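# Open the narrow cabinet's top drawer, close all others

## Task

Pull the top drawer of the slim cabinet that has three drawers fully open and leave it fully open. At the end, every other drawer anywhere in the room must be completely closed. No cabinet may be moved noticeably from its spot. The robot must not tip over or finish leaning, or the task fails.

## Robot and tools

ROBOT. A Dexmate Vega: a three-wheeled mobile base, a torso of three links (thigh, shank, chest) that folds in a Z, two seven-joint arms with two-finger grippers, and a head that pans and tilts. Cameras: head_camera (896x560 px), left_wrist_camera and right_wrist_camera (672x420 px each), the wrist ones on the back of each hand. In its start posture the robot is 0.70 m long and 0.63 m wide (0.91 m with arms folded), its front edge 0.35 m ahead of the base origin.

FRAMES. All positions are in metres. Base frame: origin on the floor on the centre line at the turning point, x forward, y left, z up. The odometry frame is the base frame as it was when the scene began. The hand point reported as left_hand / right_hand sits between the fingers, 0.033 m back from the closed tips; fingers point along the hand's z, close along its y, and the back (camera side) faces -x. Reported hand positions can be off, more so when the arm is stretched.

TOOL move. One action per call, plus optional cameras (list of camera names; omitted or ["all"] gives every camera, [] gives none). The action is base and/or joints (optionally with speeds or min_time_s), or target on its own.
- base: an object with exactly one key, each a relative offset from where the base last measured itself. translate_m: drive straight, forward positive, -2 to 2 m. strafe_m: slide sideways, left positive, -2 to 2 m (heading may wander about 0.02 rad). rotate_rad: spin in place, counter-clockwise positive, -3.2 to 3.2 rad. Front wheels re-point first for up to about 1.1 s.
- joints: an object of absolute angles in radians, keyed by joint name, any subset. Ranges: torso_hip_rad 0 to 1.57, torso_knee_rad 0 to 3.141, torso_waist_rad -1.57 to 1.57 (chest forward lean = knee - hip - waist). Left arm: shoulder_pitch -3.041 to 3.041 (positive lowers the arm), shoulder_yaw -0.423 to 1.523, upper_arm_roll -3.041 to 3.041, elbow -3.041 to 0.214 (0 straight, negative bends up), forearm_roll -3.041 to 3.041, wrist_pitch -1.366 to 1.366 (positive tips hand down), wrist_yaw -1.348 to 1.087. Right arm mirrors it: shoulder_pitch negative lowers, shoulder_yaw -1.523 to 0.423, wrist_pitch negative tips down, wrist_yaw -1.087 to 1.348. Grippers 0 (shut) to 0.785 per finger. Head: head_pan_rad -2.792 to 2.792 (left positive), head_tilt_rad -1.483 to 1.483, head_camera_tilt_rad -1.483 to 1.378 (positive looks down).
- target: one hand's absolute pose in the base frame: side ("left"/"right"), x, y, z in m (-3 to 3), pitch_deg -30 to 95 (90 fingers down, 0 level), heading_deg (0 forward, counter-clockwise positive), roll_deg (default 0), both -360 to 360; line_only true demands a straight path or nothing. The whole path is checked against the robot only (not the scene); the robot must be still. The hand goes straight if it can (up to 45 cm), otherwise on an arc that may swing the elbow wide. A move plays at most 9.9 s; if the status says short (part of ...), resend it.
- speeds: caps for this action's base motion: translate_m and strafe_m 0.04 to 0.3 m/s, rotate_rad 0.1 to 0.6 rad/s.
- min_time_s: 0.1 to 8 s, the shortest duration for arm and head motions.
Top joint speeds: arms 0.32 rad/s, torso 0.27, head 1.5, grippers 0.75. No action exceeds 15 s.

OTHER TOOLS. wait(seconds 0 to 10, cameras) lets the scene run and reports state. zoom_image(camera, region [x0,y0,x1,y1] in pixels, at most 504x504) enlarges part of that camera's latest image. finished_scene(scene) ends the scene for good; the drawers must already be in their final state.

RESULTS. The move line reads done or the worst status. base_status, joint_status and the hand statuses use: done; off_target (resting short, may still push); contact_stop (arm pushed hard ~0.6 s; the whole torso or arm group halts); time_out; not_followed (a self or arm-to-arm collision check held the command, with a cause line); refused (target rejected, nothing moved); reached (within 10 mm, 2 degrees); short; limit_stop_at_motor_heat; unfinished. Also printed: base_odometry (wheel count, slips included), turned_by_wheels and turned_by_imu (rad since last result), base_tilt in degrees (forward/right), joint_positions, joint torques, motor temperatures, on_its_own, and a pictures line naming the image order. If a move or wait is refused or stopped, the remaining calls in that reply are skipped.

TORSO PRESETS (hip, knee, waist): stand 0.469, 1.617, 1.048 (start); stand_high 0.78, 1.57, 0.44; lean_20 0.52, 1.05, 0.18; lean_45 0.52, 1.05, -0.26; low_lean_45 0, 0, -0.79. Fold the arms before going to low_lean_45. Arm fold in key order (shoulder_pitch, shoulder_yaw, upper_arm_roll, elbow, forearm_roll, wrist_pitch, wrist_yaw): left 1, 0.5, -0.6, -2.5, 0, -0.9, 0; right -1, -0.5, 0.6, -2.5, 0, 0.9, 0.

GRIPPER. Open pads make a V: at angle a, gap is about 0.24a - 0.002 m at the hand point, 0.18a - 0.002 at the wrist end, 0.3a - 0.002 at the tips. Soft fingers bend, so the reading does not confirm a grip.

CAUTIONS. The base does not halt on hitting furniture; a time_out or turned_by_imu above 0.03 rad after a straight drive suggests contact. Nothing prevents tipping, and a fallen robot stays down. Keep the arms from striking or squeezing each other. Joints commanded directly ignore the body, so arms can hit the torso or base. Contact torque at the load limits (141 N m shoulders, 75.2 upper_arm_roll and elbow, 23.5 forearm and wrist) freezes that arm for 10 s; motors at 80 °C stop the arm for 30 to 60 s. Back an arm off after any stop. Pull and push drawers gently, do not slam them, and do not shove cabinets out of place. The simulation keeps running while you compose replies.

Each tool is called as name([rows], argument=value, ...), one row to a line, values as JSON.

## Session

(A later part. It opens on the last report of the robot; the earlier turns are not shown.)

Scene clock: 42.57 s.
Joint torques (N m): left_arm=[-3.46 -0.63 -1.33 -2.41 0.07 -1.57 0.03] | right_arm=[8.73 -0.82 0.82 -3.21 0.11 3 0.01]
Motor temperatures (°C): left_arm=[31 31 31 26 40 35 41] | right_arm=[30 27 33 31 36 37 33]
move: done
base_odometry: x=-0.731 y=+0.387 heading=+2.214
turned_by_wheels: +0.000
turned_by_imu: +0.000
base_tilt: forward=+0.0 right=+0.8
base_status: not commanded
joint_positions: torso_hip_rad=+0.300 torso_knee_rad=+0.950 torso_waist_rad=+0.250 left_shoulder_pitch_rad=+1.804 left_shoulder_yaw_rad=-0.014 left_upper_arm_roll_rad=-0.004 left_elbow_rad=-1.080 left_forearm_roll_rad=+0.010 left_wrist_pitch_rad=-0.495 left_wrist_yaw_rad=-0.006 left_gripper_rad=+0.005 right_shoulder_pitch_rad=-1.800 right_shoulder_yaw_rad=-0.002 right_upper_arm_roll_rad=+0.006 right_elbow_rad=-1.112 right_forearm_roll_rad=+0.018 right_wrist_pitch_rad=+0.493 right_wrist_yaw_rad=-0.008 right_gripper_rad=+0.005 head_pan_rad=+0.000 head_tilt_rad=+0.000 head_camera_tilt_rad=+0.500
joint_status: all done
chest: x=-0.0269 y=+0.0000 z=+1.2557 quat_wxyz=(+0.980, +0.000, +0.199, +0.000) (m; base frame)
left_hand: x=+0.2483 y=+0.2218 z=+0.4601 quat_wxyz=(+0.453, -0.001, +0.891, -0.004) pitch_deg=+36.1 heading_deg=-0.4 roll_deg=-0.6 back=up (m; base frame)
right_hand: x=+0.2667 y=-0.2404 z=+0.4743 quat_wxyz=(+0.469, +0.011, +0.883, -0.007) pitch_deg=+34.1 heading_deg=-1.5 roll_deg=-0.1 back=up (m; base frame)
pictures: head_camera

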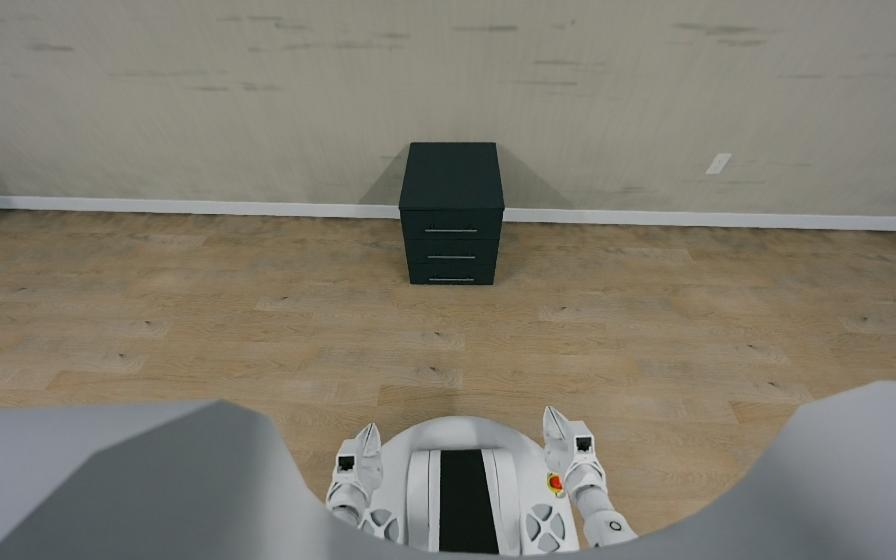

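move(target={"side": "right", "x": 0.62, "y": -0.03, "z": 0.58, "pitch_deg": 90, "heading_deg": 90}, cameras=["head_camera", "right_wrist_camera"])

Scene clock: 43.57 s.
Joint torques (N m): left_arm=[-2.87 -1.14 -1 -3.12 0.02 -2.13 -0.04] | right_arm=[7.44 -1.93 0.67 -2.99 0.1 2.75 -0.06]
Motor temperatures (°C): left_arm=[31 31 31 26 40 35 41] | right_arm=[30 27 33 31 36 37 33]
move: refused
base_odometry: x=-0.731 y=+0.387 heading=+2.214
turned_by_wheels: +0.000
turned_by_imu: +0.000
base_tilt: forward=+0.0 right=+0.8
base_status: not commanded
joint_positions: torso_hip_rad=+0.300 torso_knee_rad=+0.950 torso_waist_rad=+0.250 left_shoulder_pitch_rad=+1.801 left_shoulder_yaw_rad=-0.014 left_upper_arm_roll_rad=-0.004 left_elbow_rad=-1.080 left_forearm_roll_rad=+0.010 left_wrist_pitch_rad=-0.495 left_wrist_yaw_rad=-0.006 left_gripper_rad=+0.005 right_shoulder_pitch_rad=-1.800 right_shoulder_yaw_rad=-0.002 right_upper_arm_roll_rad=+0.006 right_elbow_rad=-1.112 right_forearm_roll_rad=+0.018 right_wrist_pitch_rad=+0.493 right_wrist_yaw_rad=-0.008 right_gripper_rad=+0.005 head_pan_rad=+0.000 head_tilt_rad=+0.000 head_camera_tilt_rad=+0.500
joint_status: not commanded
chest: x=-0.0269 y=+0.0000 z=+1.2557 quat_wxyz=(+0.980, +0.000, +0.199, +0.000) (m; base frame)
left_hand: x=+0.2510 y=+0.2218 z=+0.4611 quat_wxyz=(+0.455, -0.001, +0.890, -0.004) pitch_deg=+35.9 heading_deg=-0.4 roll_deg=-0.6 back=up (m; base frame)
right_hand: x=+0.2667 y=-0.2404 z=+0.4743 quat_wxyz=(+0.469, +0.011, +0.883, -0.007) pitch_deg=+34.1 heading_deg=-1.5 roll_deg=-0.1 back=up (m; base frame)
right_hand_status: refused: the arm stands too near the robot already: the right forearm within 1.0 cm of the torso (limit 2.0). Nothing moved. Move it clear with "joints".
pictures: head_camera, right_wrist_camera

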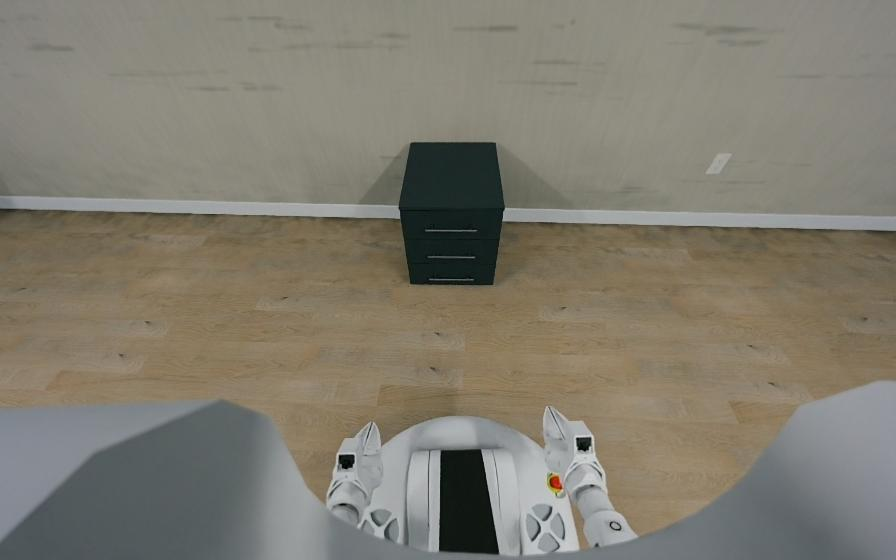

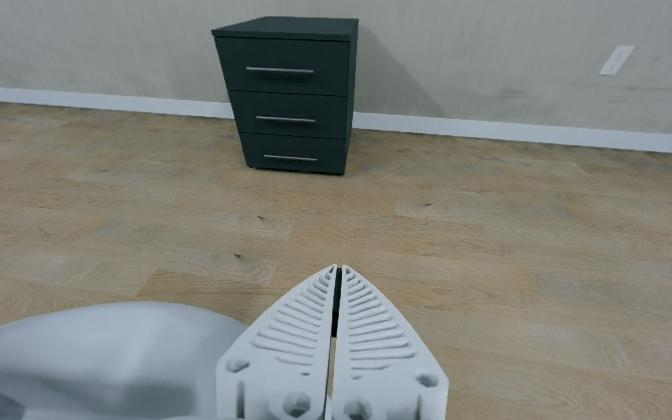

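move(joints={"right_shoulder_pitch_rad": -1.35, "right_shoulder_yaw_rad": -0.25, "right_elbow_rad": -1.2}, cameras=[])

move(target={"side": "right", "x": 0.62, "y": -0.03, "z": 0.58, "pitch_deg": 90, "heading_deg": 90}, cameras=["head_camera", "right_wrist_camera"])

Scene clock: 46.83 s.
Joint torques (N m): left_arm=[-1.9 -1.01 -1.16 -2.86 0.15 -2.01 -0.23] | right_arm=[21.61 -7.84 3.27 -7.27 0.3 3.08 -0.65]
Motor temperatures (°C): left_arm=[31 31 31 26 40 35 41] | right_arm=[30 27 33 31 36 37 33]
move: done
base_odometry: x=-0.731 y=+0.387 heading=+2.214
turned_by_wheels: +0.000
turned_by_imu: +0.000
base_tilt: forward=+0.1 right=+0.8
base_status: not commanded
joint_positions: torso_hip_rad=+0.300 torso_knee_rad=+0.950 torso_waist_rad=+0.250 left_shoulder_pitch_rad=+1.800 left_shoulder_yaw_rad=-0.014 left_upper_arm_roll_rad=-0.004 left_elbow_rad=-1.080 left_forearm_roll_rad=+0.010 left_wrist_pitch_rad=-0.495 left_wrist_yaw_rad=-0.006 left_gripper_rad=+0.005 right_shoulder_pitch_rad=-1.354 right_shoulder_yaw_rad=-0.248 right_upper_arm_roll_rad=+0.006 right_elbow_rad=-1.199 right_forearm_roll_rad=+0.018 right_wrist_pitch_rad=+0.493 right_wrist_yaw_rad=-0.008 right_gripper_rad=+0.005 head_pan_rad=+0.000 head_tilt_rad=+0.000 head_camera_tilt_rad=+0.500
joint_status: all done
chest: x=-0.0269 y=+0.0000 z=+1.2557 quat_wxyz=(+0.980, +0.000, +0.199, +0.000) (m; base frame)
left_hand: x=+0.2513 y=+0.2218 z=+0.4612 quat_wxyz=(+0.455, -0.001, +0.890, -0.004) pitch_deg=+35.8 heading_deg=-0.4 roll_deg=-0.6 back=up (m; base frame)
right_hand: x=+0.5973 y=-0.3284 z=+0.7434 quat_wxyz=(+0.681, -0.087, +0.723, -0.076) pitch_deg=+3.5 heading_deg=+0.5 roll_deg=-13.2 back=up (m; base frame)
pictures: none
No camera images: "cameras" was empty.

Scene clock: 47.13 s.
Joint torques (N m): left_arm=[-2.67 -0.84 -1 -2.71 -0.01 -1.94 0.06] | right_arm=[21.03 -6.15 3.31 -7.51 0.46 2.75 -0.3]
Motor temperatures (°C): left_arm=[31 31 31 26 40 35 41] | right_arm=[30 27 33 31 36 37 33]
move: refused
base_odometry: x=-0.731 y=+0.387 heading=+2.214
turned_by_wheels: +0.000
turned_by_imu: +0.000
base_tilt: forward=+0.0 right=+0.7
base_status: not commanded
joint_positions: torso_hip_rad=+0.300 torso_knee_rad=+0.950 torso_waist_rad=+0.250 left_shoulder_pitch_rad=+1.800 left_shoulder_yaw_rad=-0.014 left_upper_arm_roll_rad=-0.004 left_elbow_rad=-1.080 left_forearm_roll_rad=+0.010 left_wrist_pitch_rad=-0.495 left_wrist_yaw_rad=-0.006 left_gripper_rad=+0.005 right_shoulder_pitch_rad=-1.352 right_shoulder_yaw_rad=-0.249 right_upper_arm_roll_rad=+0.006 right_elbow_rad=-1.199 right_forearm_roll_rad=+0.018 right_wrist_pitch_rad=+0.493 right_wrist_yaw_rad=-0.008 right_gripper_rad=+0.005 head_pan_rad=+0.000 head_tilt_rad=+0.000 head_camera_tilt_rad=+0.500
joint_status: not commanded
chest: x=-0.0269 y=+0.0000 z=+1.2557 quat_wxyz=(+0.980, +0.000, +0.199, +0.000) (m; base frame)
left_hand: x=+0.2513 y=+0.2218 z=+0.4612 quat_wxyz=(+0.455, -0.001, +0.890, -0.004) pitch_deg=+35.8 heading_deg=-0.4 roll_deg=-0.6 back=up (m; base frame)
right_hand: x=+0.5985 y=-0.3288 z=+0.7451 quat_wxyz=(+0.682, -0.087, +0.722, -0.076) pitch_deg=+3.3 heading_deg=+0.5 roll_deg=-13.3 back=up (m; base frame)
right_hand_status: refused: no posture of the arm gets there (right_wrist_yaw_rad at its limit): the closest leaves the hand 8.7 cm and 2 deg from the pose. Nothing moved.
pictures: head_camera, right_wrist_camera

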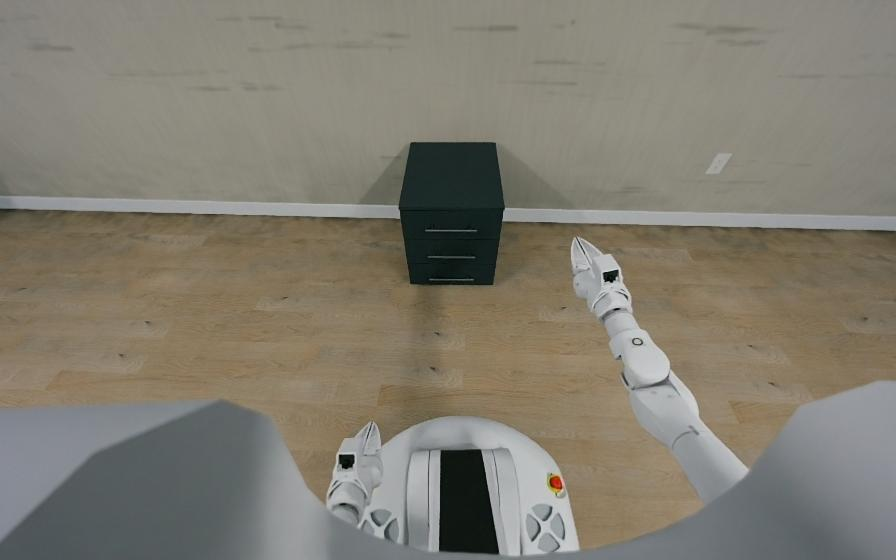

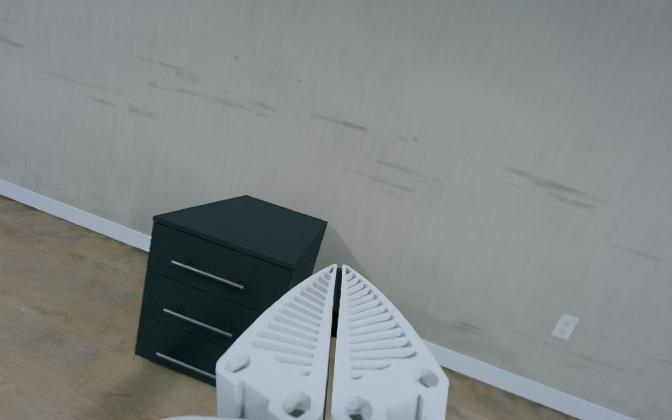

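move(target={"side": "right", "x": 0.5, "y": -0.1, "z": 0.56, "pitch_deg": 80, "heading_deg": 0, "roll_deg": 90}, cameras=["head_camera", "right_wrist_camera"])

Scene clock: 55.17 s.
Joint torques (N m): left_arm=[-3.23 -0.42 -1.25 -2.9 0.19 -1.82 0.02] | right_arm=[33.97 1.69 3.26 -2.53 -0.94 0.43 -0.05]
Motor temperatures (°C): left_arm=[31 31 31 26 40 35 41] | right_arm=[30 27 33 31 36 37 33]
move: done
base_odometry: x=-0.731 y=+0.387 heading=+2.214
turned_by_wheels: +0.000
turned_by_imu: +0.000
base_tilt: forward=+0.1 right=+0.7
base_status: not commanded
joint_positions: torso_hip_rad=+0.300 torso_knee_rad=+0.950 torso_waist_rad=+0.250 left_shoulder_pitch_rad=+1.800 left_shoulder_yaw_rad=-0.014 left_upper_arm_roll_rad=-0.004 left_elbow_rad=-1.080 left_forearm_roll_rad=+0.010 left_wrist_pitch_rad=-0.495 left_wrist_yaw_rad=-0.006 left_gripper_rad=+0.005 right_shoulder_pitch_rad=-0.566 right_shoulder_yaw_rad=-0.321 right_upper_arm_roll_rad=-1.092 right_elbow_rad=-1.247 right_forearm_roll_rad=-0.653 right_wrist_pitch_rad=-0.774 right_wrist_yaw_rad=+1.083 right_gripper_rad=+0.005 head_pan_rad=+0.000 head_tilt_rad=+0.000 head_camera_tilt_rad=+0.500
joint_status: not commanded
chest: x=-0.0269 y=+0.0000 z=+1.2557 quat_wxyz=(+0.980, +0.000, +0.199, +0.000) (m; base frame)
left_hand: x=+0.2513 y=+0.2218 z=+0.4612 quat_wxyz=(+0.455, -0.001, +0.890, -0.004) pitch_deg=+35.8 heading_deg=-0.4 roll_deg=-0.6 back=up (m; base frame)
right_hand: x=+0.4998 y=-0.1001 z=+0.5598 quat_wxyz=(+0.063, -0.704, +0.705, -0.061) pitch_deg=+79.9 heading_deg=+0.7 roll_deg=-89.2 (m; base frame)
right_hand_status: reached (straight line, planned for 6.3 s): 0 mm and 0.2 deg off.
pictures: head_camera, right_wrist_camera

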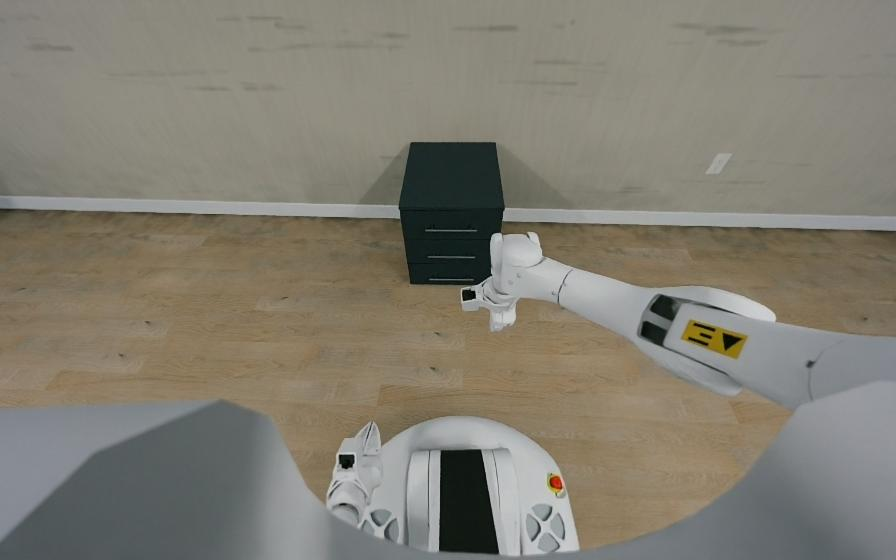

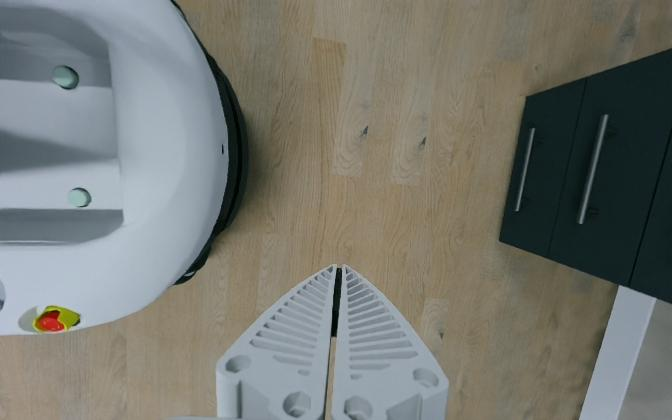

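move(target={"side": "right", "x": 0.5, "y": -0.05, "z": 0.66, "pitch_deg": 78, "heading_deg": 0, "roll_deg": -90}, cameras=["head_camera", "right_wrist_camera"])

move(base={"translate_m": 0.5}, joints={"right_gripper_rad": 0.2, "head_camera_tilt_rad": 0.5}, cameras=["head_camera", "right_wrist_camera"])

Scene clock: 59.00 s.
Joint torques (N m): left_arm=[-2.24 -0.74 -1.11 -2.37 0.08 -2.07 -0.17] | right_arm=[33.41 2.57 5.03 -5.83 -1.14 -0.61 -0.19]
Motor temperatures (°C): left_arm=[31 31 31 26 40 35 41] | right_arm=[30 27 33 31 36 37 33]
move: done
base_odometry: x=-0.731 y=+0.387 heading=+2.214
turned_by_wheels: +0.000
turned_by_imu: +0.000
base_tilt: forward=+0.0 right=+0.7
base_status: not commanded
joint_positions: torso_hip_rad=+0.300 torso_knee_rad=+0.950 torso_waist_rad=+0.250 left_shoulder_pitch_rad=+1.800 left_shoulder_yaw_rad=-0.014 left_upper_arm_roll_rad=-0.004 left_elbow_rad=-1.080 left_forearm_roll_rad=+0.010 left_wrist_pitch_rad=-0.495 left_wrist_yaw_rad=-0.006 left_gripper_rad=+0.005 right_shoulder_pitch_rad=-0.458 right_shoulder_yaw_rad=-0.335 right_upper_arm_roll_rad=-1.181 right_elbow_rad=-1.530 right_forearm_roll_rad=-0.779 right_wrist_pitch_rad=-1.035 right_wrist_yaw_rad=+1.342 right_gripper_rad=+0.005 head_pan_rad=+0.000 head_tilt_rad=+0.000 head_camera_tilt_rad=+0.500
joint_status: not commanded
chest: x=-0.0269 y=+0.0000 z=+1.2557 quat_wxyz=(+0.980, +0.000, +0.199, +0.000) (m; base frame)
left_hand: x=+0.2513 y=+0.2218 z=+0.4612 quat_wxyz=(+0.455, -0.001, +0.890, -0.004) pitch_deg=+35.8 heading_deg=-0.4 roll_deg=-0.6 back=up (m; base frame)
right_hand: x=+0.5000 y=-0.0509 z=+0.6583 quat_wxyz=(+0.073, -0.703, +0.703, -0.074) pitch_deg=+78.1 heading_deg=-0.1 roll_deg=+89.9 (m; base frame)
right_hand_status: reached (straight line, planned for 1.3 s): 2 mm and 0.1 deg off.
pictures: head_camera, right_wrist_camera

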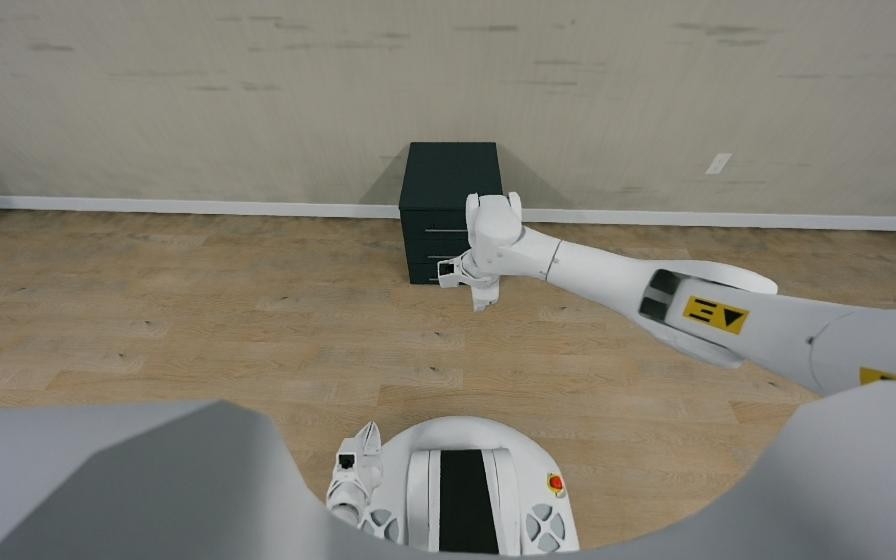

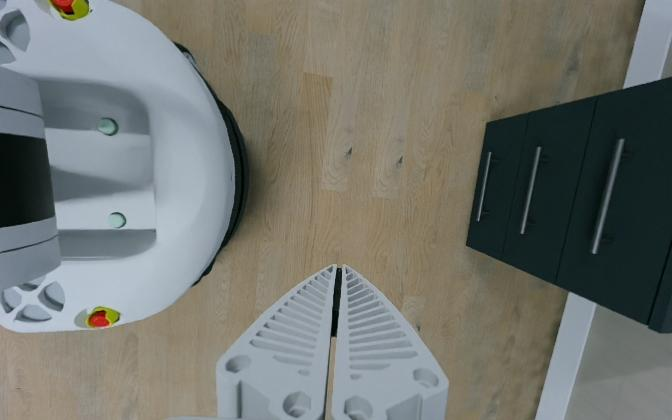

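Scene clock: 62.80 s.
Joint torques (N m): left_arm=[-1.83 0.97 -0.48 -2.75 0.08 -2.24 -0.15] | right_arm=[32.57 2.93 4.73 -5 -1.24 -1.06 -0.11]
Motor temperatures (°C): left_arm=[31 31 31 26 40 35 41] | right_arm=[30 27 33 31 36 37 33]
move: done
base_odometry: x=-1.029 y=+0.788 heading=+2.212
turned_by_wheels: -0.001
turned_by_imu: -0.004
base_tilt: forward=+0.1 right=+0.7
base_status: done
joint_positions: torso_hip_rad=+0.300 torso_knee_rad=+0.950 torso_waist_rad=+0.250 left_shoulder_pitch_rad=+1.800 left_shoulder_yaw_rad=-0.014 left_upper_arm_roll_rad=-0.004 left_elbow_rad=-1.080 left_forearm_roll_rad=+0.010 left_wrist_pitch_rad=-0.495 left_wrist_yaw_rad=-0.006 left_gripper_rad=+0.005 right_shoulder_pitch_rad=-0.456 right_shoulder_yaw_rad=-0.335 right_upper_arm_roll_rad=-1.182 right_elbow_rad=-1.533 right_forearm_roll_rad=-0.781 right_wrist_pitch_rad=-1.038 right_wrist_yaw_rad=+1.345 right_gripper_rad=+0.200 head_pan_rad=+0.000 head_tilt_rad=+0.000 head_camera_tilt_rad=+0.500
joint_status: all done
chest: x=-0.0269 y=+0.0000 z=+1.2556 quat_wxyz=(+0.980, +0.000, +0.199, +0.000) (m; base frame)
left_hand: x=+0.2513 y=+0.2218 z=+0.4611 quat_wxyz=(+0.455, -0.001, +0.890, -0.004) pitch_deg=+35.8 heading_deg=-0.4 roll_deg=-0.6 back=up (m; base frame)
right_hand: x=+0.4998 y=-0.0501 z=+0.6598 quat_wxyz=(+0.074, -0.703, +0.703, -0.074) pitch_deg=+78.0 heading_deg=+0.0 roll_deg=-90.0 (m; base frame)
pictures: head_camera, right_wrist_camera

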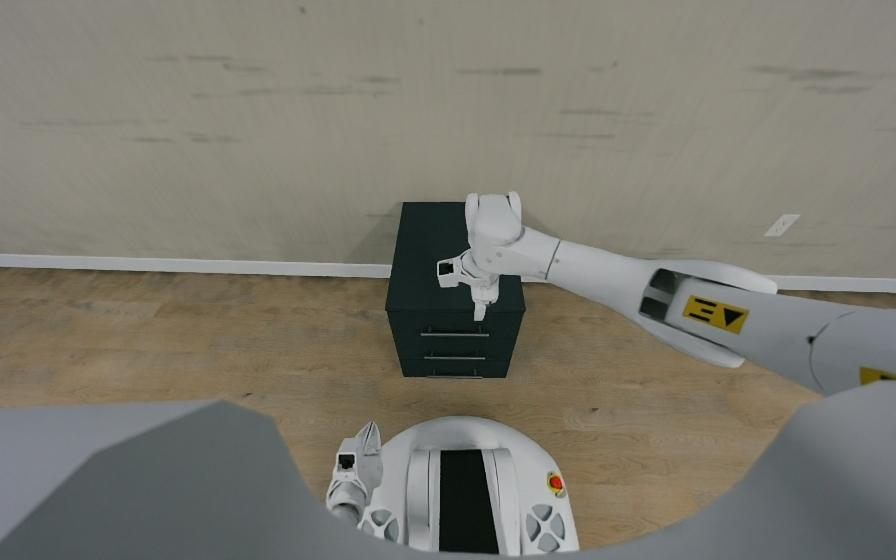

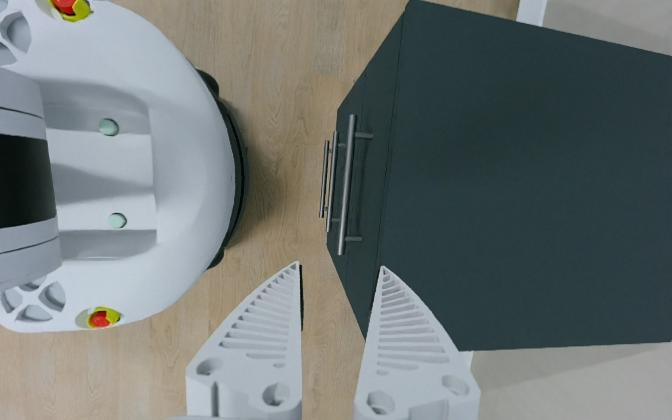

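zoom_image(camera="right_wrist_camera", region=[180, 0, 520, 420])

zoom_image(camera="head_camera", region=[360, 180, 560, 400])

Scaled by 1.200 from the camera's 672x420 image, which has a finer 960x600 frame.

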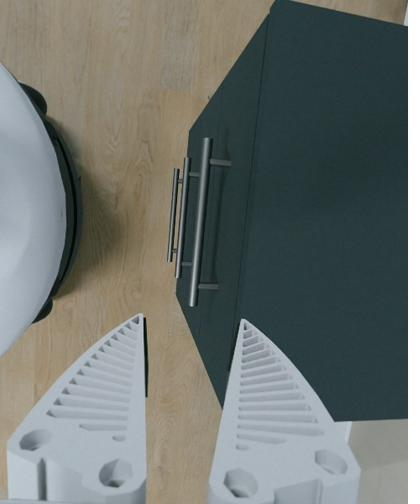

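Scaled by 2.291 from the camera's 896x560 image, which has a finer 960x600 frame.

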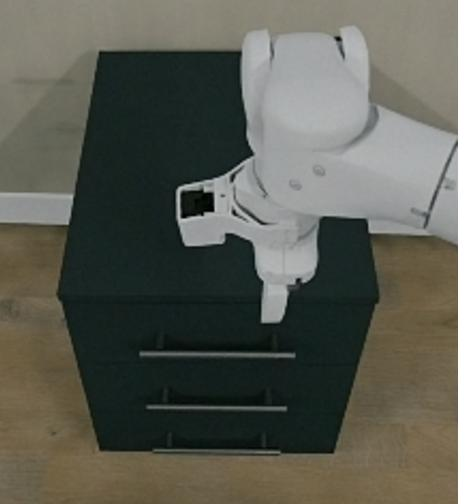

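move(target={"side": "right", "x": 0.50, "y": -0.03, "z": 0.605, "pitch_deg": 70, "heading_deg": 0, "roll_deg": -90}, cameras=["head_camera", "right_wrist_camera"])

Scene clock: 68.83 s.
Joint torques (N m): left_arm=[-2.86 -1.25 -1.08 -3.29 -0.03 -2.21 0.08] | right_arm=[9.46 4.18 10.8 -2.35 -1.18 0.43 -1.21]
Motor temperatures (°C): left_arm=[31 31 31 26 40 36 41] | right_arm=[30 27 33 31 36 37 33]
move: done
base_odometry: x=-1.029 y=+0.788 heading=+2.212
turned_by_wheels: +0.000
turned_by_imu: +0.000
base_tilt: forward=+0.0 right=+0.8
base_status: not commanded
joint_positions: torso_hip_rad=+0.300 torso_knee_rad=+0.950 torso_waist_rad=+0.250 left_shoulder_pitch_rad=+1.800 left_shoulder_yaw_rad=-0.014 left_upper_arm_roll_rad=-0.004 left_elbow_rad=-1.080 left_forearm_roll_rad=+0.010 left_wrist_pitch_rad=-0.495 left_wrist_yaw_rad=-0.006 left_gripper_rad=+0.005 right_shoulder_pitch_rad=-0.616 right_shoulder_yaw_rad=-0.267 right_upper_arm_roll_rad=-1.176 right_elbow_rad=-1.479 right_forearm_roll_rad=-0.823 right_wrist_pitch_rad=-1.040 right_wrist_yaw_rad=+1.067 right_gripper_rad=+0.200 head_pan_rad=+0.000 head_tilt_rad=+0.000 head_camera_tilt_rad=+0.500
joint_status: not commanded
chest: x=-0.0269 y=+0.0000 z=+1.2556 quat_wxyz=(+0.980, +0.000, +0.199, +0.000) (m; base frame)
left_hand: x=+0.2513 y=+0.2218 z=+0.4611 quat_wxyz=(+0.455, -0.001, +0.890, -0.004) pitch_deg=+35.8 heading_deg=-0.4 roll_deg=-0.6 back=up (m; base frame)
right_hand: x=+0.5000 y=-0.0303 z=+0.6057 quat_wxyz=(+0.122, -0.697, +0.696, -0.122) pitch_deg=+70.1 heading_deg=+0.0 roll_deg=+90.0 (m; base frame)
right_hand_status: reached (straight line, planned for 1.2 s): 1 mm and 0.1 deg off.
pictures: head_camera, right_wrist_camera

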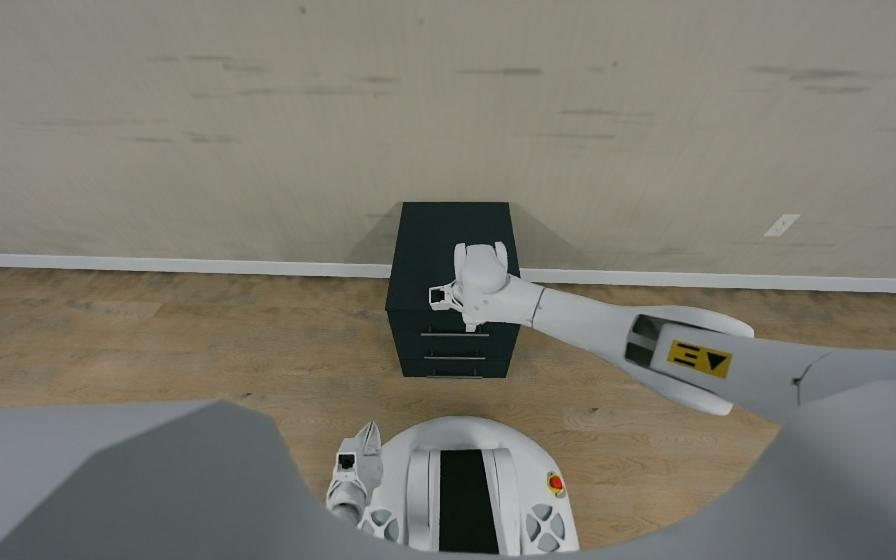

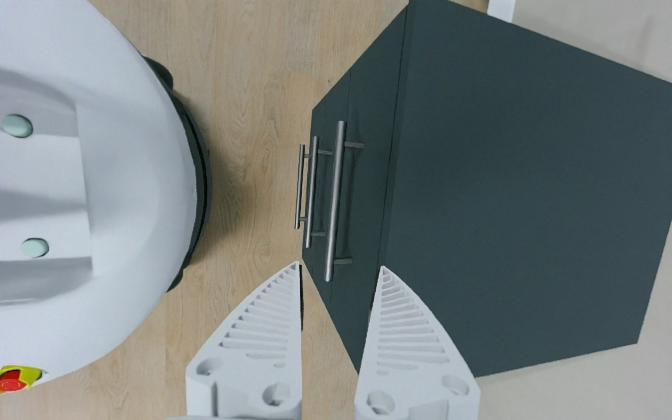

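move(target={"side": "right", "x": 0.5125, "y": -0.03, "z": 0.5486, "pitch_deg": 70, "heading_deg": 0, "roll_deg": -90}, cameras=["right_wrist_camera"])

zoom_image(camera="right_wrist_camera", region=[230, 80, 450, 300])

Scene clock: 73.57 s.
Joint torques (N m): left_arm=[-0.05 0.76 -0.88 -4.26 0.29 -1.56 -0.22] | right_arm=[11.14 3.6 9.8 -3.74 -0.66 0.28 -1.14]
Motor temperatures (°C): left_arm=[31 31 31 26 40 36 41] | right_arm=[30 27 33 31 36 37 33]
move: done
base_odometry: x=-1.029 y=+0.788 heading=+2.212
turned_by_wheels: +0.000
turned_by_imu: +0.000
base_tilt: forward=+0.1 right=+0.8
base_status: not commanded
joint_positions: torso_hip_rad=+0.300 torso_knee_rad=+0.950 torso_waist_rad=+0.250 left_shoulder_pitch_rad=+1.800 left_shoulder_yaw_rad=-0.014 left_upper_arm_roll_rad=-0.004 left_elbow_rad=-1.080 left_forearm_roll_rad=+0.010 left_wrist_pitch_rad=-0.495 left_wrist_yaw_rad=-0.006 left_gripper_rad=+0.005 right_shoulder_pitch_rad=-0.644 right_shoulder_yaw_rad=-0.154 right_upper_arm_roll_rad=-1.120 right_elbow_rad=-1.190 right_forearm_roll_rad=-0.740 right_wrist_pitch_rad=-0.877 right_wrist_yaw_rad=+0.863 right_gripper_rad=+0.200 head_pan_rad=+0.000 head_tilt_rad=+0.000 head_camera_tilt_rad=+0.500
joint_status: not commanded
chest: x=-0.0269 y=+0.0000 z=+1.2556 quat_wxyz=(+0.980, +0.000, +0.199, +0.000) (m; base frame)
left_hand: x=+0.2513 y=+0.2218 z=+0.4611 quat_wxyz=(+0.455, -0.001, +0.890, -0.004) pitch_deg=+35.8 heading_deg=-0.4 roll_deg=-0.6 back=up (m; base frame)
right_hand: x=+0.5125 y=-0.0301 z=+0.5494 quat_wxyz=(+0.123, -0.696, +0.696, -0.123) pitch_deg=+70.0 heading_deg=-0.1 roll_deg=+89.9 (m; base frame)
right_hand_status: reached (straight line, planned for 1.3 s): 1 mm and 0.0 deg off.
pictures: right_wrist_camera

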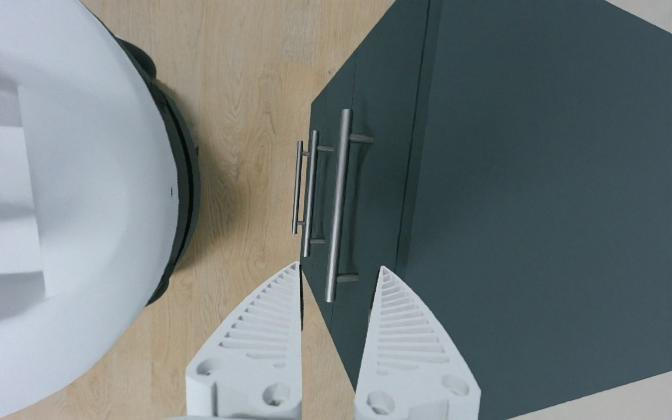

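Scaled by 2.291 from the camera's 672x420 image, which has a finer 960x600 frame.

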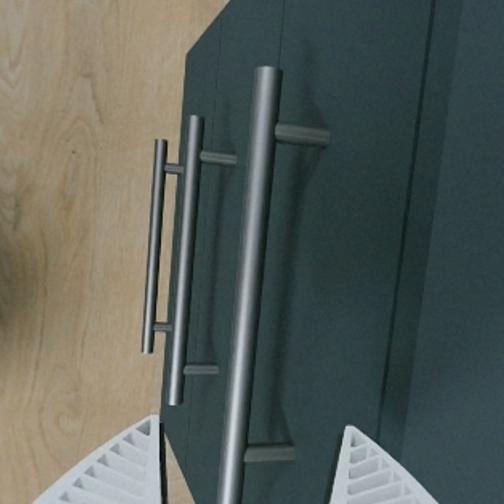

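move(joints={"right_gripper_rad": 0.12}, cameras=[])

move(target={"side": "right", "x": 0.529, "y": -0.03, "z": 0.493, "pitch_deg": 70, "heading_deg": 0, "roll_deg": -90}, cameras=["right_wrist_camera", "head_camera"])

zoom_image(camera="right_wrist_camera", region=[230, 80, 450, 300])

Scene clock: 74.73 s.
Joint torques (N m): left_arm=[-1.87 0.72 -0.68 -3.12 -0.02 -1.34 -0.2] | right_arm=[10.06 4.05 9.26 -2.94 -0.57 0.3 -1.27]
Motor temperatures (°C): left_arm=[31 31 31 26 40 36 41] | right_arm=[30 27 33 31 36 37 33]
move: done
base_odometry: x=-1.029 y=+0.788 heading=+2.212
turned_by_wheels: +0.000
turned_by_imu: +0.000
base_tilt: forward=+0.0 right=+0.8
base_status: not commanded
joint_positions: torso_hip_rad=+0.300 torso_knee_rad=+0.950 torso_waist_rad=+0.250 left_shoulder_pitch_rad=+1.800 left_shoulder_yaw_rad=-0.014 left_upper_arm_roll_rad=-0.004 left_elbow_rad=-1.080 left_forearm_roll_rad=+0.010 left_wrist_pitch_rad=-0.495 left_wrist_yaw_rad=-0.006 left_gripper_rad=+0.005 right_shoulder_pitch_rad=-0.645 right_shoulder_yaw_rad=-0.152 right_upper_arm_roll_rad=-1.119 right_elbow_rad=-1.187 right_forearm_roll_rad=-0.739 right_wrist_pitch_rad=-0.875 right_wrist_yaw_rad=+0.861 right_gripper_rad=+0.120 head_pan_rad=+0.000 head_tilt_rad=+0.000 head_camera_tilt_rad=+0.500
joint_status: all done
chest: x=-0.0269 y=+0.0000 z=+1.2556 quat_wxyz=(+0.980, +0.000, +0.199, +0.000) (m; base frame)
left_hand: x=+0.2513 y=+0.2218 z=+0.4611 quat_wxyz=(+0.455, -0.001, +0.890, -0.004) pitch_deg=+35.8 heading_deg=-0.4 roll_deg=-0.6 back=up (m; base frame)
right_hand: x=+0.5125 y=-0.0301 z=+0.5487 quat_wxyz=(+0.123, -0.696, +0.696, -0.123) pitch_deg=+70.0 heading_deg=+0.0 roll_deg=+90.0 (m; base frame)
pictures: none
No camera images: "cameras" was empty.

Scene clock: 78.13 s.
Joint torques (N m): left_arm=[-0.86 -1.13 -0.3 -2.7 0.07 -2.23 -0.04] | right_arm=[34.14 5.5 6.98 -2.56 -0.23 -0.12 -1.12]
Motor temperatures (°C): left_arm=[31 31 31 26 40 36 41] | right_arm=[30 27 33 31 36 37 33]
move: done
base_odometry: x=-1.029 y=+0.788 heading=+2.212
turned_by_wheels: +0.000
turned_by_imu: +0.000
base_tilt: forward=+0.1 right=+0.7
base_status: not commanded
joint_positions: torso_hip_rad=+0.300 torso_knee_rad=+0.950 torso_waist_rad=+0.250 left_shoulder_pitch_rad=+1.800 left_shoulder_yaw_rad=-0.014 left_upper_arm_roll_rad=-0.004 left_elbow_rad=-1.080 left_forearm_roll_rad=+0.010 left_wrist_pitch_rad=-0.495 left_wrist_yaw_rad=-0.006 left_gripper_rad=+0.005 right_shoulder_pitch_rad=-0.570 right_shoulder_yaw_rad=+0.074 right_upper_arm_roll_rad=-1.066 right_elbow_rad=-0.621 right_forearm_roll_rad=-0.627 right_wrist_pitch_rad=-0.604 right_wrist_yaw_rad=+0.601 right_gripper_rad=+0.120 head_pan_rad=+0.000 head_tilt_rad=+0.000 head_camera_tilt_rad=+0.500
joint_status: not commanded
chest: x=-0.0269 y=+0.0000 z=+1.2556 quat_wxyz=(+0.980, +0.000, +0.199, +0.000) (m; base frame)
left_hand: x=+0.2513 y=+0.2218 z=+0.4611 quat_wxyz=(+0.455, -0.001, +0.890, -0.004) pitch_deg=+35.8 heading_deg=-0.4 roll_deg=-0.6 back=up (m; base frame)
right_hand: x=+0.5286 y=-0.0301 z=+0.4930 quat_wxyz=(+0.122, -0.697, +0.696, -0.123) pitch_deg=+70.0 heading_deg=-0.1 roll_deg=+89.9 (m; base frame)
right_hand_status: reached (straight line, planned for 2.1 s): 0 mm and 0.0 deg off.
pictures: head_camera, right_wrist_camera

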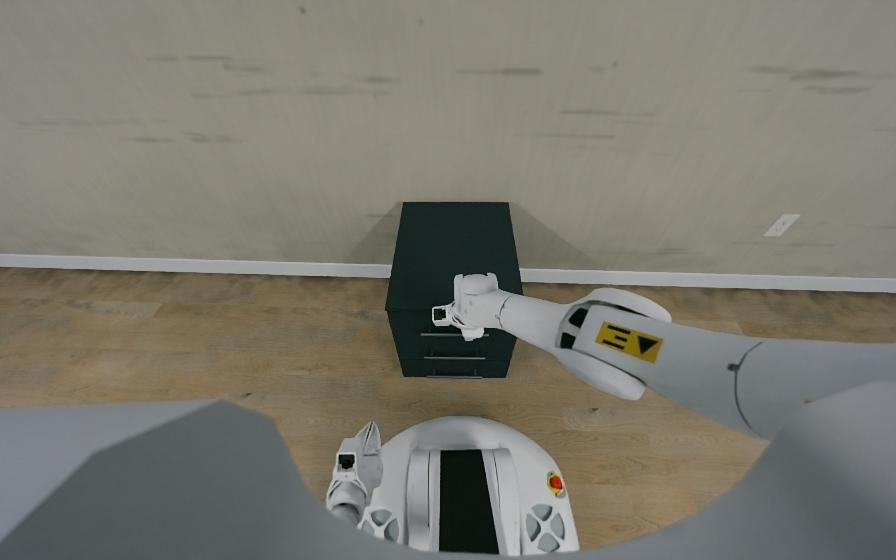

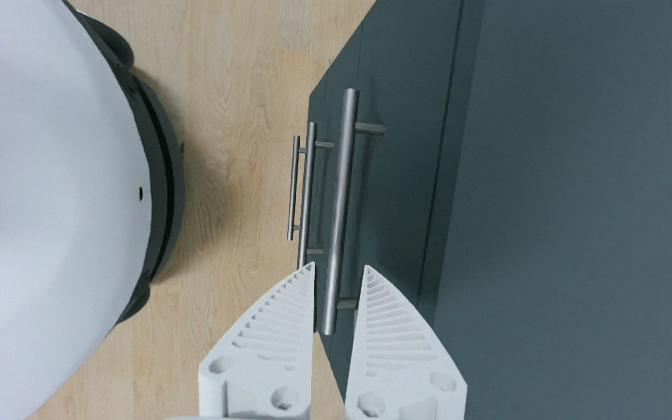

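Scaled by 2.291 from the camera's 672x420 image, which has a finer 960x600 frame.

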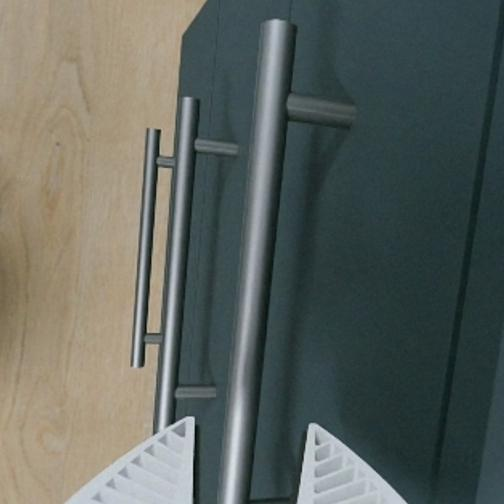

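move(target={"side": "right", "x": 0.5485, "y": -0.03, "z": 0.434, "pitch_deg": 70, "heading_deg": 0, "roll_deg": -90, "line_only": true}, cameras=["right_wrist_camera", "head_camera"])

zoom_image(camera="right_wrist_camera", region=[230, 80, 450, 300])

Scene clock: 79.07 s.
Joint torques (N m): left_arm=[-0.77 -0.69 -0.34 -3.58 0.19 -1.31 -0.07] | right_arm=[32.85 6.06 6.98 -3.22 -0.28 0.49 -1.1]
Motor temperatures (°C): left_arm=[31 31 31 26 40 36 41] | right_arm=[30 27 33 31 36 37 33]
move: refused
base_odometry: x=-1.029 y=+0.788 heading=+2.212
turned_by_wheels: +0.000
turned_by_imu: +0.000
base_tilt: forward=+0.0 right=+0.7
base_status: not commanded
joint_positions: torso_hip_rad=+0.300 torso_knee_rad=+0.950 torso_waist_rad=+0.250 left_shoulder_pitch_rad=+1.800 left_shoulder_yaw_rad=-0.014 left_upper_arm_roll_rad=-0.004 left_elbow_rad=-1.080 left_forearm_roll_rad=+0.010 left_wrist_pitch_rad=-0.495 left_wrist_yaw_rad=-0.006 left_gripper_rad=+0.005 right_shoulder_pitch_rad=-0.570 right_shoulder_yaw_rad=+0.076 right_upper_arm_roll_rad=-1.066 right_elbow_rad=-0.617 right_forearm_roll_rad=-0.626 right_wrist_pitch_rad=-0.602 right_wrist_yaw_rad=+0.599 right_gripper_rad=+0.120 head_pan_rad=+0.000 head_tilt_rad=+0.000 head_camera_tilt_rad=+0.500
joint_status: not commanded
chest: x=-0.0269 y=+0.0000 z=+1.2556 quat_wxyz=(+0.980, +0.000, +0.199, +0.000) (m; base frame)
left_hand: x=+0.2513 y=+0.2218 z=+0.4611 quat_wxyz=(+0.455, -0.001, +0.890, -0.004) pitch_deg=+35.8 heading_deg=-0.4 roll_deg=-0.6 back=up (m; base frame)
right_hand: x=+0.5286 y=-0.0301 z=+0.4927 quat_wxyz=(+0.123, -0.696, +0.696, -0.123) pitch_deg=+70.0 heading_deg=+0.0 roll_deg=+89.9 (m; base frame)
right_hand_status: refused: no posture of the arm gets there (out of reach): the closest leaves the hand 4.6 cm and 0 deg from the pose. Nothing moved.
pictures: head_camera, right_wrist_camera

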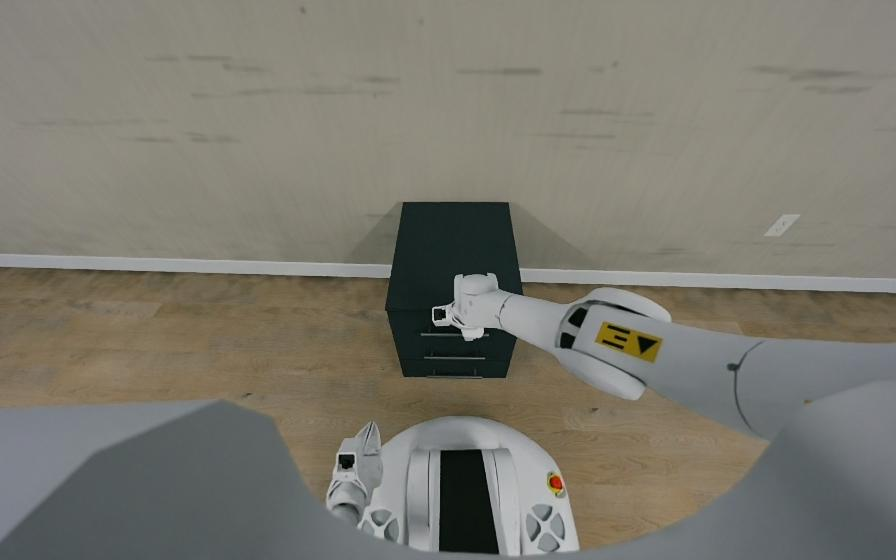

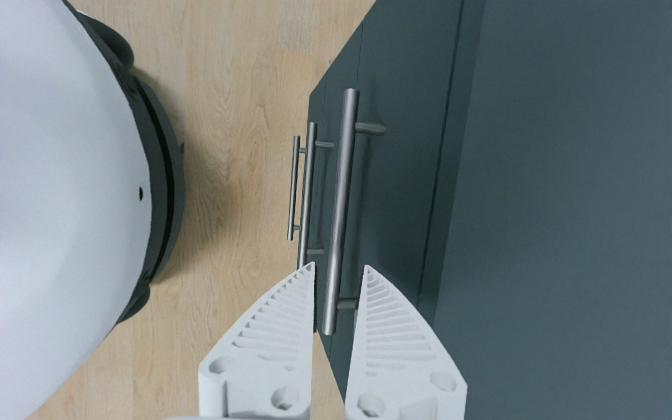

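Scaled by 2.291 from the camera's 672x420 image, which has a finer 960x600 frame.

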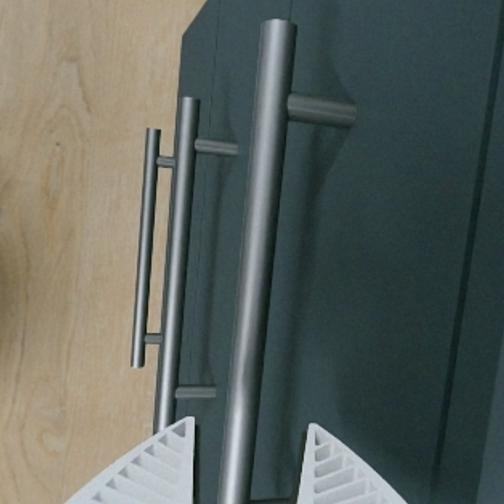

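move(target={"side": "right", "x": 0.4925, "y": -0.03, "z": 0.6, "pitch_deg": 70, "heading_deg": 0, "roll_deg": -90, "line_only": true}, cameras=[])

move(joints={"torso_hip_rad": 0.1, "torso_knee_rad": 0.75, "torso_waist_rad": 0.25}, cameras=["right_wrist_camera", "head_camera"])

Scene clock: 84.10 s.
Joint torques (N m): left_arm=[-2.32 -1.15 -1.36 -3.46 0.1 -1.99 -0.07] | right_arm=[30.61 -0.98 3.14 -6.24 -1.26 -0.41 -0.41]
Motor temperatures (°C): left_arm=[31 31 31 26 40 36 41] | right_arm=[30 27 33 31 36 36 33]
move: done
base_odometry: x=-1.029 y=+0.788 heading=+2.212
turned_by_wheels: +0.000
turned_by_imu: +0.000
base_tilt: forward=+0.1 right=+0.7
base_status: not commanded
joint_positions: torso_hip_rad=+0.300 torso_knee_rad=+0.950 torso_waist_rad=+0.250 left_shoulder_pitch_rad=+1.800 left_shoulder_yaw_rad=-0.014 left_upper_arm_roll_rad=-0.004 left_elbow_rad=-1.080 left_forearm_roll_rad=+0.010 left_wrist_pitch_rad=-0.495 left_wrist_yaw_rad=-0.006 left_gripper_rad=+0.005 right_shoulder_pitch_rad=-0.636 right_shoulder_yaw_rad=-0.270 right_upper_arm_roll_rad=-1.178 right_elbow_rad=-1.489 right_forearm_roll_rad=-0.828 right_wrist_pitch_rad=-1.047 right_wrist_yaw_rad=+1.052 right_gripper_rad=+0.120 head_pan_rad=+0.000 head_tilt_rad=+0.000 head_camera_tilt_rad=+0.500
joint_status: not commanded
chest: x=-0.0269 y=+0.0000 z=+1.2556 quat_wxyz=(+0.980, +0.000, +0.199, +0.000) (m; base frame)
left_hand: x=+0.2513 y=+0.2218 z=+0.4611 quat_wxyz=(+0.455, -0.001, +0.890, -0.004) pitch_deg=+35.8 heading_deg=-0.4 roll_deg=-0.6 back=up (m; base frame)
right_hand: x=+0.4926 y=-0.0301 z=+0.5991 quat_wxyz=(+0.123, -0.696, +0.696, -0.123) pitch_deg=+70.0 heading_deg=+0.0 roll_deg=+90.0 (m; base frame)
right_hand_status: reached (straight line, planned for 3.1 s): 1 mm and 0.0 deg off.
pictures: none
No camera images: "cameras" was empty.

Scene clock: 86.10 s.
Joint torques (N m): left_arm=[0.16 0.61 -1.27 -3.53 0.14 -1.93 -0.12] | right_arm=[30.93 -0.4 3.33 -6.75 -1.31 0.08 -0.46]
Motor temperatures (°C): left_arm=[31 31 31 26 40 36 41] | right_arm=[30 27 33 31 36 36 33]
move: done
base_odometry: x=-1.029 y=+0.788 heading=+2.212
turned_by_wheels: +0.000
turned_by_imu: +0.000
base_tilt: forward=+0.1 right=+0.8
base_status: not commanded
joint_positions: torso_hip_rad=+0.100 torso_knee_rad=+0.750 torso_waist_rad=+0.250 left_shoulder_pitch_rad=+1.800 left_shoulder_yaw_rad=-0.014 left_upper_arm_roll_rad=-0.004 left_elbow_rad=-1.080 left_forearm_roll_rad=+0.010 left_wrist_pitch_rad=-0.495 left_wrist_yaw_rad=-0.006 left_gripper_rad=+0.005 right_shoulder_pitch_rad=-0.636 right_shoulder_yaw_rad=-0.271 right_upper_arm_roll_rad=-1.179 right_elbow_rad=-1.493 right_forearm_roll_rad=-0.829 right_wrist_pitch_rad=-1.049 right_wrist_yaw_rad=+1.054 right_gripper_rad=+0.120 head_pan_rad=+0.000 head_tilt_rad=+0.000 head_camera_tilt_rad=+0.500
joint_status: all done
chest: x=+0.0048 y=+0.0000 z=+1.1814 quat_wxyz=(+0.980, +0.000, +0.199, +0.000) (m; base frame)
left_hand: x=+0.2831 y=+0.2218 z=+0.3869 quat_wxyz=(+0.455, -0.001, +0.890, -0.004) pitch_deg=+35.8 heading_deg=-0.4 roll_deg=-0.6 back=up (m; base frame)
right_hand: x=+0.5240 y=-0.0300 z=+0.5256 quat_wxyz=(+0.123, -0.696, +0.697, -0.123) pitch_deg=+70.0 heading_deg=+0.0 roll_deg=-90.0 (m; base frame)
pictures: head_camera, right_wrist_camera

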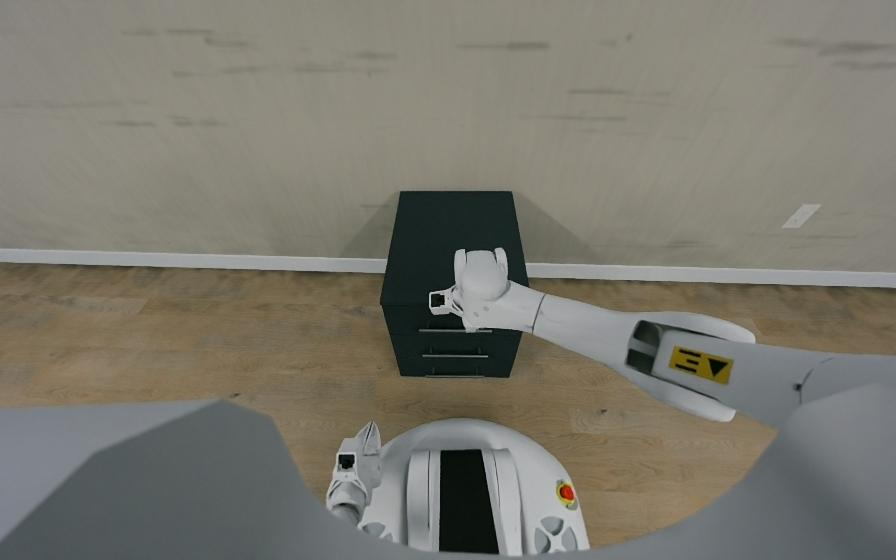

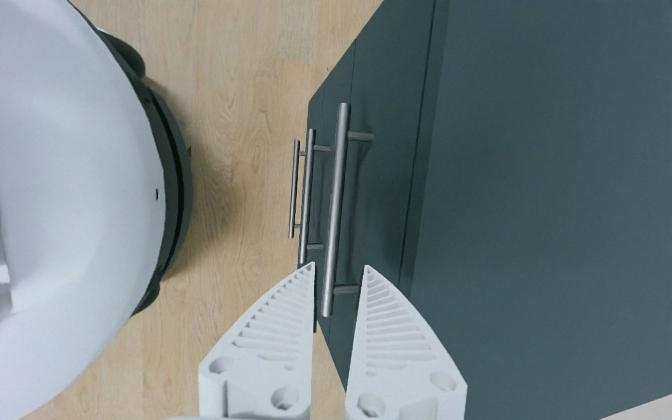

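move(target={"side": "right", "x": 0.531, "y": -0.03, "z": 0.482, "pitch_deg": 70, "heading_deg": 0, "roll_deg": -90, "line_only": true}, cameras=["right_wrist_camera"])

zoom_image(camera="right_wrist_camera", region=[230, 80, 450, 300])

Scene clock: 88.57 s.
Joint torques (N m): left_arm=[-0.23 1.9 -1.61 -3.48 0.21 -1.9 -0.31] | right_arm=[8.76 4.92 9.66 -2.96 -0.6 0.61 -1.18]
Motor temperatures (°C): left_arm=[31 31 31 26 40 36 41] | right_arm=[30 27 33 31 36 36 33]
move: done
base_odometry: x=-1.029 y=+0.788 heading=+2.212
turned_by_wheels: +0.000
turned_by_imu: +0.000
base_tilt: forward=+0.0 right=+0.8
base_status: not commanded
joint_positions: torso_hip_rad=+0.100 torso_knee_rad=+0.750 torso_waist_rad=+0.250 left_shoulder_pitch_rad=+1.800 left_shoulder_yaw_rad=-0.014 left_upper_arm_roll_rad=-0.004 left_elbow_rad=-1.080 left_forearm_roll_rad=+0.010 left_wrist_pitch_rad=-0.495 left_wrist_yaw_rad=-0.006 left_gripper_rad=+0.005 right_shoulder_pitch_rad=-0.667 right_shoulder_yaw_rad=-0.194 right_upper_arm_roll_rad=-1.136 right_elbow_rad=-1.295 right_forearm_roll_rad=-0.768 right_wrist_pitch_rad=-0.933 right_wrist_yaw_rad=+0.904 right_gripper_rad=+0.120 head_pan_rad=+0.000 head_tilt_rad=+0.000 head_camera_tilt_rad=+0.500
joint_status: not commanded
chest: x=+0.0048 y=+0.0000 z=+1.1814 quat_wxyz=(+0.980, +0.000, +0.199, +0.000) (m; base frame)
left_hand: x=+0.2831 y=+0.2218 z=+0.3869 quat_wxyz=(+0.455, -0.001, +0.890, -0.004) pitch_deg=+35.8 heading_deg=-0.4 roll_deg=-0.6 back=up (m; base frame)
right_hand: x=+0.5310 y=-0.0301 z=+0.4829 quat_wxyz=(+0.123, -0.696, +0.696, -0.123) pitch_deg=+70.0 heading_deg=+0.0 roll_deg=+89.9 (m; base frame)
right_hand_status: reached (straight line, planned for 1.0 s): 1 mm and 0.0 deg off.
pictures: right_wrist_camera

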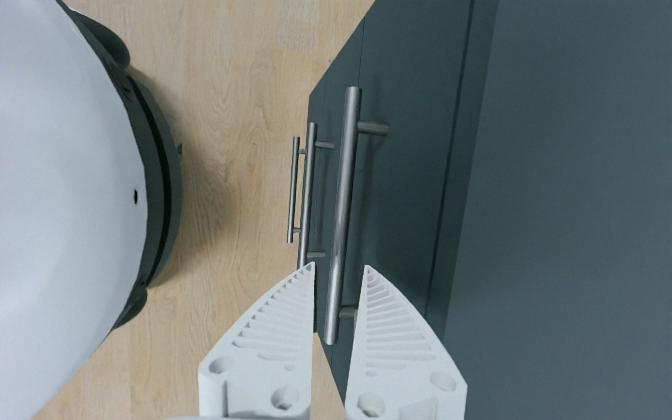

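Scaled by 2.291 from the camera's 672x420 image, which has a finer 960x600 frame.

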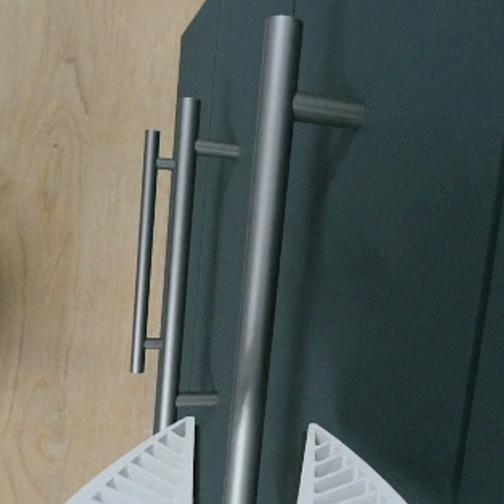

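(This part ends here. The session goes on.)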